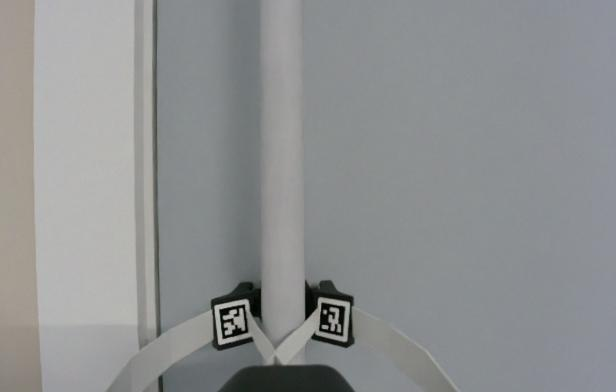

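{"op": "wait", "data": {
  "seconds": 1,
  "cameras": ["r1_wrist_camera"]
}}

Scene clock: 5802.77 s.
earlier move: r1 done
r1.base_odometry: x=-2.269 y=+0.284 heading=+1.469
r1.turned_by_wheels: +0.000
r1.turned_by_imu: +0.000
r1.base_tilt: forward=-1.6 right=+1.2
r1.lidar_m: 0.59 1.05 2.13 2.43 3.97 5.23 3.15 2.60 1.22 0.67 0.51 0.50
r1.base_status: not commanded
r1.joint_positions: lift_m=+0.660 arm_m=+0.200 wrist_yaw_rad=-0.748 wrist_pitch_rad=+0.002 wrist_roll_rad=+0.000 gripper_m=+0.080
r1.joint_status: all done
r1.measured_speeds: translate_m=+0.000 strafe_m=+0.000 rotate_rad=+0.000 lift_m=+0.000 arm_m=+0.000 wrist_yaw_rad=+0.000 wrist_pitch_rad=+0.000 wrist_roll_rad=+0.000
r1.motor_effort: lift_m=+23(23) arm_m=+4(4) wheel_0=+11(11) wheel_1=+1(1) wheel_2=+0(1)
r1.servo_current: wrist_yaw_rad=39(72) wrist_pitch_rad=46(52) wrist_roll_rad=59(65) gripper_m=46(72)
r1.contact_limits: translate_m 0.4
r1.hand_pose: x=+0.5228 y=-0.2602 z=+0.8372 quat_wxyz=(+0.931, +0.000, +0.001, -0.365) (m; r1's base frame)
r1.wrist_depth_mm: 221 212 227 229 231 233 235 / 211 213 228 230 231 234 235 / 211 213 229 230 232 234 236 / 213 213 229 231 233 235 237 / 213 213 230 231 233 236 236 / 213 215 208 182 235 236 237 / 214 215 231 182 157 237 238
r2.base_odometry: x=-6.577 y=-2.944 heading=+1.258
r2.turned_by_wheels: +0.000
r2.turned_by_imu: +0.000
r2.base_tilt: forward=-0.6 right=+0.1
r2.lidar_m: 0.70 1.88 0.57 0.37 0.32 0.36 0.47 1.16 1.21 1.59 2.39 0.87
r2.base_status: not commanded
r2.joint_positions: lift_m=+1.060 arm_m=+0.226 wrist_yaw_rad=-0.001 wrist_pitch_rad=+1.568 wrist_roll_rad=+2.646 gripper_m=+0.050
r2.joint_status: not commanded
r2.measured_speeds: translate_m=+0.000 strafe_m=+0.000 rotate_rad=+0.000 lift_m=+0.000 arm_m=+0.000 wrist_yaw_rad=+0.000 wrist_pitch_rad=+0.000 wrist_roll_rad=+0.000
r2.motor_effort: lift_m=+21(21) arm_m=-7(7) wheel_0=-3(4) wheel_1=-3(3) wheel_2=-5(6)
r2.servo_current: wrist_yaw_rad=46(65) wrist_pitch_rad=39(46) wrist_roll_rad=26(59) gripper_m=52(65)
r2.contact_limits: arm_m 0.6; lift_m 0.15; rotate_rad 0.3
r2.hand_pose: x=+0.3977 y=-0.0874 z=+0.9496 quat_wxyz=(+0.173, +0.686, +0.173, -0.685) (m; r2's base frame)
r2.wrist_depth_mm: 1205 1229 1182 1205 1182 1182 - / 1182 1205 1182 1182 991 960 - / 1205 1205 1182 1160 976 1160 - / 1205 1205 1182 1205 1205 1182 1118 / 1182 1182 1205 1182 1205 1205 1118 / 1229 1182 191 1182 190 1182 - / 1025 125 - 112 - 1182 -
wait: 0.00 of 1 s (r1 has come to rest)
pictures: r1_wrist_camera
Images, in order (width x height): r1_wrist_camera 616x392.

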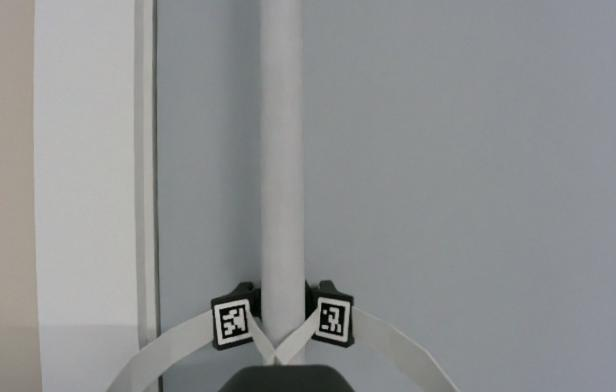

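{"op": "move", "data": {
  "r1": {"base": {"translate_m": -0.022, "strafe_m": 0.02}, "pace": "slow", "contact_limits": {"translate_m": 0.4}},
  "blocking": false,
  "cameras": []
}}

{"op": "wait", "data": {
  "seconds": 2,
  "cameras": ["r1_wrist_camera"]
}}

Scene clock: 5811.80 s.
move: r1 moving
r1.base_odometry: x=-2.279 y=+0.275 heading=+1.469
r1.turned_by_wheels: +0.000
r1.turned_by_imu: +0.000
r1.base_tilt: forward=-1.6 right=+1.2
r1.lidar_m: 0.62 1.07 2.14 2.45 4.02 5.22 3.14 2.58 1.24 0.69 0.55 0.51
r1.base_status: translate_m moving; strafe_m moving
r1.joint_positions: lift_m=+0.660 arm_m=+0.200 wrist_yaw_rad=-0.751 wrist_pitch_rad=+0.002 wrist_roll_rad=+0.000 gripper_m=+0.080
r1.joint_status: not commanded
r1.measured_speeds: translate_m=-0.038 strafe_m=+0.034 rotate_rad=-0.005 lift_m=+0.000 arm_m=+0.000 wrist_yaw_rad=-0.041 wrist_pitch_rad=+0.000 wrist_roll_rad=+0.000
r1.motor_effort: lift_m=+23(23) arm_m=+4(4) wheel_0=-4(10) wheel_1=+4(7) wheel_2=+3(7)
r1.servo_current: wrist_yaw_rad=46(59) wrist_pitch_rad=46(46) wrist_roll_rad=39(65) gripper_m=46(46)
r1.contact_limits: translate_m 0.4
r1.hand_pose: x=+0.5220 y=-0.2607 z=+0.8372 quat_wxyz=(+0.930, +0.000, +0.001, -0.367) (m; r1's base frame)
r1.wrist_depth_mm: 219 229 236 240 243 245 248 / 220 229 236 240 244 247 249 / 220 236 238 241 243 247 249 / 220 229 238 241 245 248 250 / 221 225 239 243 246 248 251 / 222 224 193 243 195 249 252 / 223 223 240 153 246 250 252
r2.base_odometry: x=-6.577 y=-2.944 heading=+1.258
r2.turned_by_wheels: +0.000
r2.turned_by_imu: +0.000
r2.base_tilt: forward=-0.7 right=+0.1
r2.lidar_m: 0.70 1.88 0.56 0.37 0.33 0.35 0.50 1.14 1.22 1.60 2.39 0.87
r2.base_status: not commanded
r2.joint_positions: lift_m=+1.060 arm_m=+0.226 wrist_yaw_rad=-0.001 wrist_pitch_rad=+1.568 wrist_roll_rad=+2.646 gripper_m=+0.050
r2.joint_status: not commanded
r2.measured_speeds: translate_m=+0.000 strafe_m=+0.000 rotate_rad=+0.000 lift_m=+0.000 arm_m=+0.000 wrist_yaw_rad=+0.000 wrist_pitch_rad=+0.000 wrist_roll_rad=+0.000
r2.motor_effort: lift_m=+21(21) arm_m=-7(7) wheel_0=-3(4) wheel_1=-2(3) wheel_2=-6(6)
r2.servo_current: wrist_yaw_rad=52(59) wrist_pitch_rad=46(46) wrist_roll_rad=33(52) gripper_m=52(59)
r2.contact_limits: arm_m 0.6; lift_m 0.15; rotate_rad 0.3
r2.hand_pose: x=+0.3977 y=-0.0874 z=+0.9496 quat_wxyz=(+0.173, +0.686, +0.173, -0.685) (m; r2's base frame)
r2.wrist_depth_mm: 1229 1205 1205 1205 1160 1160 - / 1229 1229 1182 1205 976 960 - / 1205 1229 1205 1205 976 1182 - / 1182 1182 1229 1205 1182 1182 1098 / 1229 1205 1182 1205 1160 1160 1098 / 1205 1229 191 1160 190 1182 - / 1025 125 - 112 - 1182 -
pictures: none
No camera images: "cameras" was empty.

Scene clock: 5812.67 s.
earlier move: r1 done
r1.base_odometry: x=-2.291 y=+0.264 heading=+1.469
r1.turned_by_wheels: +0.000
r1.turned_by_imu: +0.000
r1.base_tilt: forward=-1.6 right=+1.2
r1.lidar_m: 0.63 1.07 2.14 2.40 3.99 5.20 3.11 2.60 1.29 0.65 0.55 0.52
r1.base_status: done
r1.joint_positions: lift_m=+0.660 arm_m=+0.200 wrist_yaw_rad=-0.752 wrist_pitch_rad=+0.002 wrist_roll_rad=+0.000 gripper_m=+0.080
r1.joint_status: not commanded
r1.measured_speeds: translate_m=+0.000 strafe_m=+0.000 rotate_rad=+0.000 lift_m=+0.000 arm_m=+0.000 wrist_yaw_rad=+0.000 wrist_pitch_rad=+0.000 wrist_roll_rad=+0.000
r1.motor_effort: lift_m=+23(23) arm_m=+4(4) wheel_0=-3(10) wheel_1=+3(7) wheel_2=+3(7)
r1.servo_current: wrist_yaw_rad=46(59) wrist_pitch_rad=39(46) wrist_roll_rad=46(72) gripper_m=39(46)
r1.contact_limits: translate_m 0.4
r1.hand_pose: x=+0.5218 y=-0.2608 z=+0.8372 quat_wxyz=(+0.930, +0.000, +0.001, -0.367) (m; r1's base frame)
r1.wrist_depth_mm: 250 239 253 190 254 254 255 / 251 239 253 253 254 255 255 / 251 239 254 255 255 256 256 / 252 240 254 255 256 256 256 / 253 240 255 255 256 256 257 / 254 242 214 190 194 256 258 / 254 241 256 151 258 257 258
r2.base_odometry: x=-6.577 y=-2.944 heading=+1.258
r2.turned_by_wheels: +0.000
r2.turned_by_imu: +0.000
r2.base_tilt: forward=-0.7 right=+0.1
r2.lidar_m: 0.70 1.89 0.55 0.37 0.34 0.36 0.50 1.16 1.19 1.58 2.38 0.91
r2.base_status: not commanded
r2.joint_positions: lift_m=+1.060 arm_m=+0.226 wrist_yaw_rad=-0.001 wrist_pitch_rad=+1.568 wrist_roll_rad=+2.646 gripper_m=+0.050
r2.joint_status: not commanded
r2.measured_speeds: translate_m=+0.000 strafe_m=+0.000 rotate_rad=+0.000 lift_m=+0.000 arm_m=+0.000 wrist_yaw_rad=+0.000 wrist_pitch_rad=+0.000 wrist_roll_rad=+0.000
r2.motor_effort: lift_m=+21(21) arm_m=-7(7) wheel_0=-3(4) wheel_1=-2(3) wheel_2=-5(6)
r2.servo_current: wrist_yaw_rad=39(59) wrist_pitch_rad=39(46) wrist_roll_rad=39(59) gripper_m=52(59)
r2.contact_limits: arm_m 0.6; lift_m 0.15; rotate_rad 0.3
r2.hand_pose: x=+0.3977 y=-0.0874 z=+0.9496 quat_wxyz=(+0.173, +0.686, +0.173, -0.685) (m; r2's base frame)
r2.wrist_depth_mm: 1205 1205 1229 1205 1205 1182 - / 1229 1205 1205 1205 976 991 - / 1205 1205 1182 1229 946 1205 - / 1205 1205 1205 1205 1182 1182 1098 / 1229 1205 1205 1182 1182 1182 1118 / 1205 1229 191 1182 190 1182 - / 1025 125 - 112 - 1205 -
wait: 0.87 of 2 s (r1 has come to rest)
pictures: r1_wrist_camera
Images, in order (width x height): r1_wrist_camera 616x392.

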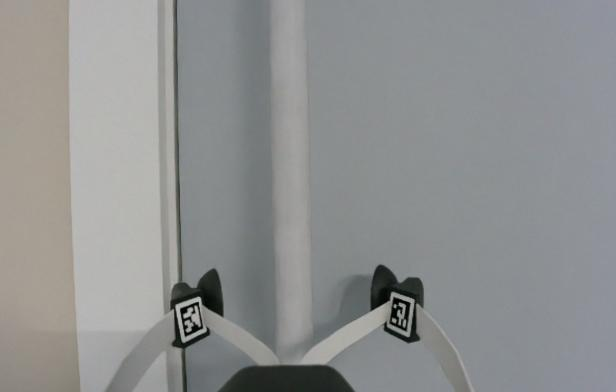

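{"op": "move", "data": {
  "r1": {"base": {"translate_m": -0.09, "strafe_m": 0.08}, "pace": "slow", "contact_limits": {"translate_m": 0.4}},
  "blocking": false,
  "cameras": []
}}

{"op": "wait", "data": {
  "seconds": 4,
  "cameras": ["r1_wrist_camera", "r1_head_camera", "r1_head_right_camera", "r2_head_camera", "r2_head_left_camera", "r2_head_right_camera"]
}}

Scene clock: 5817.20 s.
move: r1 moving
r1.base_odometry: x=-2.301 y=+0.255 heading=+1.469
r1.turned_by_wheels: +0.000
r1.turned_by_imu: +0.000
r1.base_tilt: forward=-1.6 right=+1.3
r1.lidar_m: 0.67 1.12 2.12 2.43 3.99 5.16 3.11 2.60 1.29 0.74 0.57 0.51
r1.base_status: translate_m moving; strafe_m moving
r1.joint_positions: lift_m=+0.660 arm_m=+0.200 wrist_yaw_rad=-0.752 wrist_pitch_rad=+0.002 wrist_roll_rad=+0.000 gripper_m=+0.080
r1.joint_status: not commanded
r1.measured_speeds: translate_m=-0.038 strafe_m=+0.034 rotate_rad=-0.001 lift_m=+0.000 arm_m=+0.000 wrist_yaw_rad=+0.000 wrist_pitch_rad=+0.000 wrist_roll_rad=+0.000
r1.motor_effort: lift_m=+23(23) arm_m=+4(4) wheel_0=-6(9) wheel_1=+3(5) wheel_2=+3(7)
r1.servo_current: wrist_yaw_rad=59(59) wrist_pitch_rad=39(46) wrist_roll_rad=59(59) gripper_m=39(46)
r1.contact_limits: translate_m 0.4
r1.hand_pose: x=+0.5218 y=-0.2608 z=+0.8372 quat_wxyz=(+0.930, +0.000, +0.001, -0.367) (m; r1's base frame)
r1.wrist_depth_mm: 262 250 264 264 264 265 265 / 262 250 264 264 266 266 266 / 263 250 265 265 265 266 266 / 264 251 265 266 266 268 267 / 264 251 265 266 267 268 268 / 265 252 214 267 194 270 268 / 266 252 267 143 268 270 270
r2.base_odometry: x=-6.577 y=-2.944 heading=+1.258
r2.turned_by_wheels: +0.000
r2.turned_by_imu: +0.000
r2.base_tilt: forward=-0.7 right=+0.1
r2.lidar_m: 0.68 1.87 0.57 0.39 0.35 0.37 0.50 1.17 1.19 1.61 2.41 0.87
r2.base_status: not commanded
r2.joint_positions: lift_m=+1.060 arm_m=+0.226 wrist_yaw_rad=-0.001 wrist_pitch_rad=+1.568 wrist_roll_rad=+2.646 gripper_m=+0.050
r2.joint_status: not commanded
r2.measured_speeds: translate_m=+0.000 strafe_m=+0.000 rotate_rad=+0.000 lift_m=+0.000 arm_m=+0.000 wrist_yaw_rad=+0.000 wrist_pitch_rad=+0.000 wrist_roll_rad=+0.000
r2.motor_effort: lift_m=+21(21) arm_m=-7(7) wheel_0=-4(4) wheel_1=-2(3) wheel_2=-5(6)
r2.servo_current: wrist_yaw_rad=39(52) wrist_pitch_rad=39(46) wrist_roll_rad=39(59) gripper_m=52(59)
r2.contact_limits: arm_m 0.6; lift_m 0.15; rotate_rad 0.3
r2.hand_pose: x=+0.3977 y=-0.0874 z=+0.9496 quat_wxyz=(+0.173, +0.686, +0.173, -0.685) (m; r2's base frame)
r2.wrist_depth_mm: 1205 1205 1229 1205 1182 1182 - / 1205 1229 1205 1205 976 976 - / 1229 1205 1229 1205 976 1160 - / 1205 1205 1160 1205 1182 1182 1078 / 1229 1229 1205 1182 1160 1182 1118 / 1205 1182 191 1182 190 1182 - / 1025 125 - 112 - 1182 -
pictures: none
No camera images: "cameras" was empty.

Scene clock: 5819.13 s.
earlier move: r1 done
r1.base_odometry: x=-2.380 y=+0.182 heading=+1.469
r1.turned_by_wheels: +0.000
r1.turned_by_imu: +0.000
r1.base_tilt: forward=-1.6 right=+1.3
r1.lidar_m: 0.79 1.31 2.11 2.41 3.99 5.10 3.12 2.61 1.56 0.84 0.67 0.64
r1.base_status: done
r1.joint_positions: lift_m=+0.660 arm_m=+0.200 wrist_yaw_rad=-0.752 wrist_pitch_rad=+0.002 wrist_roll_rad=+0.000 gripper_m=+0.080
r1.joint_status: not commanded
r1.measured_speeds: translate_m=+0.000 strafe_m=+0.000 rotate_rad=+0.000 lift_m=+0.000 arm_m=+0.000 wrist_yaw_rad=+0.000 wrist_pitch_rad=+0.000 wrist_roll_rad=+0.000
r1.motor_effort: lift_m=+23(23) arm_m=+4(4) wheel_0=-2(9) wheel_1=+4(5) wheel_2=+2(7)
r1.servo_current: wrist_yaw_rad=33(65) wrist_pitch_rad=39(46) wrist_roll_rad=52(72) gripper_m=39(52)
r1.contact_limits: translate_m 0.4
r1.hand_pose: x=+0.5218 y=-0.2608 z=+0.8372 quat_wxyz=(+0.930, +0.000, +0.001, -0.367) (m; r1's base frame)
r1.wrist_depth_mm: 370 368 370 373 375 373 375 / 370 370 373 373 375 375 375 / 373 370 375 375 375 375 377 / 373 373 375 377 375 377 377 / 375 373 375 377 377 377 379 / 373 375 213 377 194 377 379 / 375 375 364 152 379 379 382
r2.base_odometry: x=-6.577 y=-2.944 heading=+1.258
r2.turned_by_wheels: +0.000
r2.turned_by_imu: +0.000
r2.base_tilt: forward=-0.6 right=+0.1
r2.lidar_m: 0.70 1.91 0.56 0.38 0.34 0.37 0.49 1.16 1.23 1.60 2.40 0.86
r2.base_status: not commanded
r2.joint_positions: lift_m=+1.060 arm_m=+0.226 wrist_yaw_rad=-0.001 wrist_pitch_rad=+1.568 wrist_roll_rad=+2.646 gripper_m=+0.050
r2.joint_status: not commanded
r2.measured_speeds: translate_m=+0.000 strafe_m=+0.000 rotate_rad=+0.000 lift_m=+0.000 arm_m=+0.000 wrist_yaw_rad=+0.000 wrist_pitch_rad=+0.000 wrist_roll_rad=+0.000
r2.motor_effort: lift_m=+21(21) arm_m=-7(7) wheel_0=-3(4) wheel_1=-3(3) wheel_2=-5(6)
r2.servo_current: wrist_yaw_rad=46(65) wrist_pitch_rad=39(52) wrist_roll_rad=46(59) gripper_m=46(59)
r2.contact_limits: arm_m 0.6; lift_m 0.15; rotate_rad 0.3
r2.hand_pose: x=+0.3977 y=-0.0874 z=+0.9496 quat_wxyz=(+0.173, +0.686, +0.173, -0.685) (m; r2's base frame)
r2.wrist_depth_mm: 1182 1229 1182 1205 1182 1205 - / 1255 1205 1205 1205 976 976 - / 1205 1229 1229 1205 991 1182 - / 1205 1229 1205 1205 1182 1182 1078 / 1255 1182 1205 1182 1182 1205 1118 / 1229 1205 190 1182 190 1182 - / 1042 125 - 112 - 1182 -
wait: 1.93 of 4 s (r1 has come to rest)
pictures: r1_head_camera, r1_head_right_camera, r1_wrist_camera, r2_head_camera, r2_head_left_camera, r2_head_right_camera
Images, in order (width x height): r1_head_camera 420x560, r1_head_right_camera 420x672, r1_wrist_camera 616x392, r2_head_camera 420x560, r2_head_left_camera 420x672, r2_head_right_camera 420x672.

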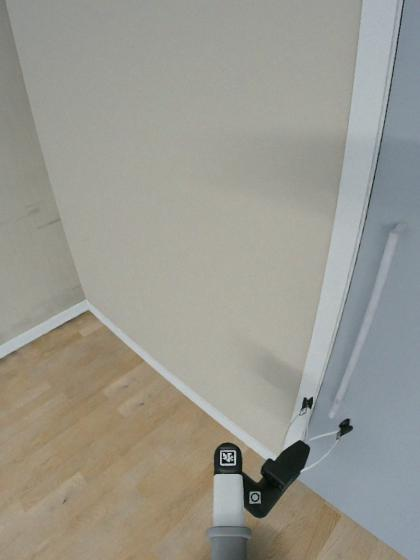

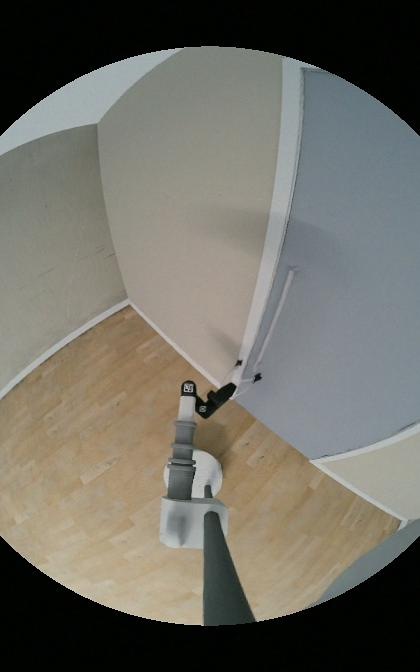

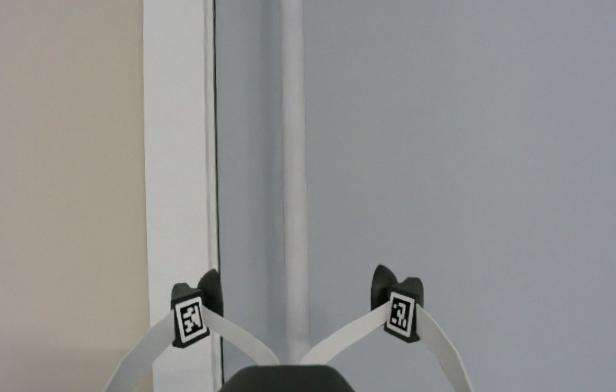

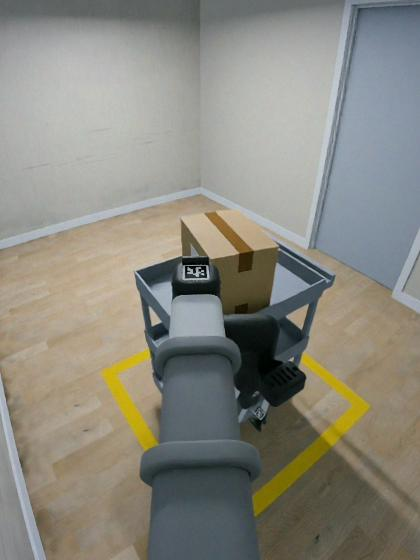

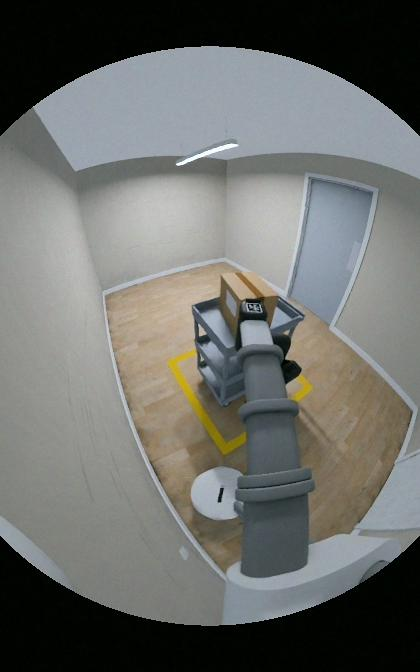

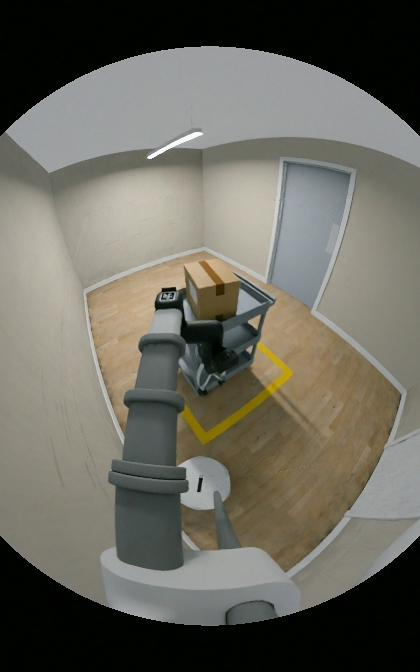

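{"op": "zoom_image", "data": {
  "camera": "r1_wrist_camera",
  "region": [130, 0, 330, 160]
}}

{"op": "zoom_image", "data": {
  "camera": "r2_head_camera",
  "region": [290, 0, 420, 310]
}}

{"op": "zoom_image", "data": {
  "camera": "r1_head_camera",
  "region": [250, 0, 420, 250]
}}

{"op": "zoom_image", "data": {
  "camera": "r2_head_right_camera",
  "region": [250, 140, 370, 330]
}}

Scaled by 2.520.

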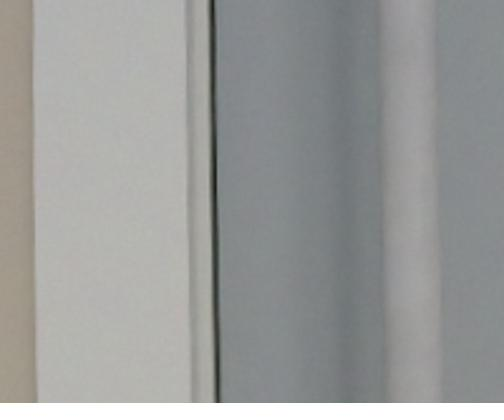

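Scaled by 1.626 from the camera's 420x560 image, which has a finer 1200x1600 frame.

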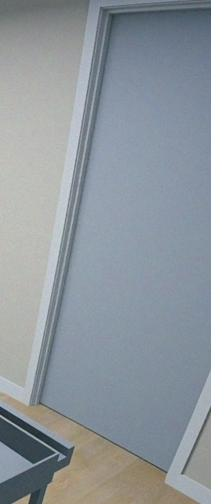

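Scaled by 2.016 from the camera's 420x560 image, which has a finer 600x800 frame.

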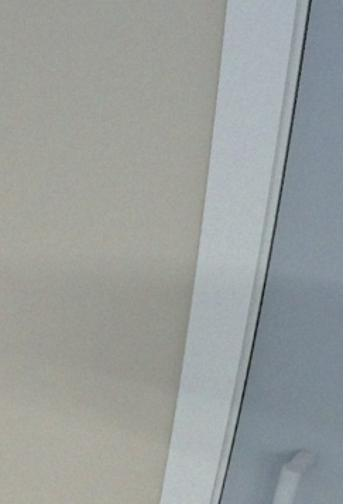

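Scaled by 2.653 from the camera's 420x672 image, which has a finer 600x960 frame.

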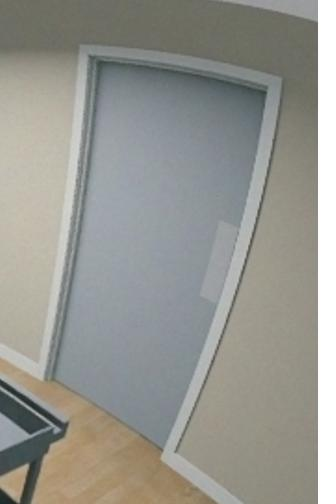

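{"op": "zoom_image", "data": {
  "camera": "r2_head_left_camera",
  "region": [150, 250, 330, 460]
}}

{"op": "zoom_image", "data": {
  "camera": "r2_head_right_camera",
  "region": [140, 240, 310, 450]
}}

{"op": "zoom_image", "data": {
  "camera": "r2_head_camera",
  "region": [90, 190, 390, 530]
}}

Scaled by 2.400 from the camera's 420x672 image, which has a finer 600x960 frame.

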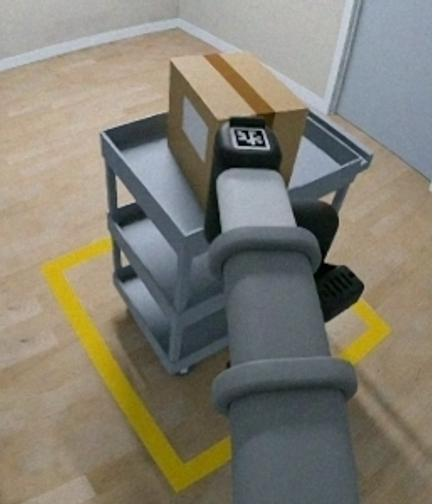

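Scaled by 2.400 from the camera's 420x672 image, which has a finer 600x960 frame.

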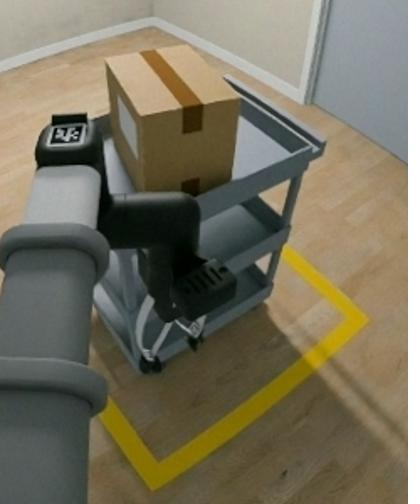

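Scaled by 1.482 from the camera's 420x560 image, which has a finer 1200x1600 frame.

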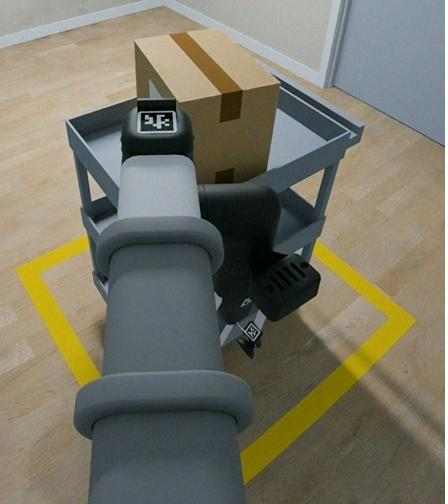

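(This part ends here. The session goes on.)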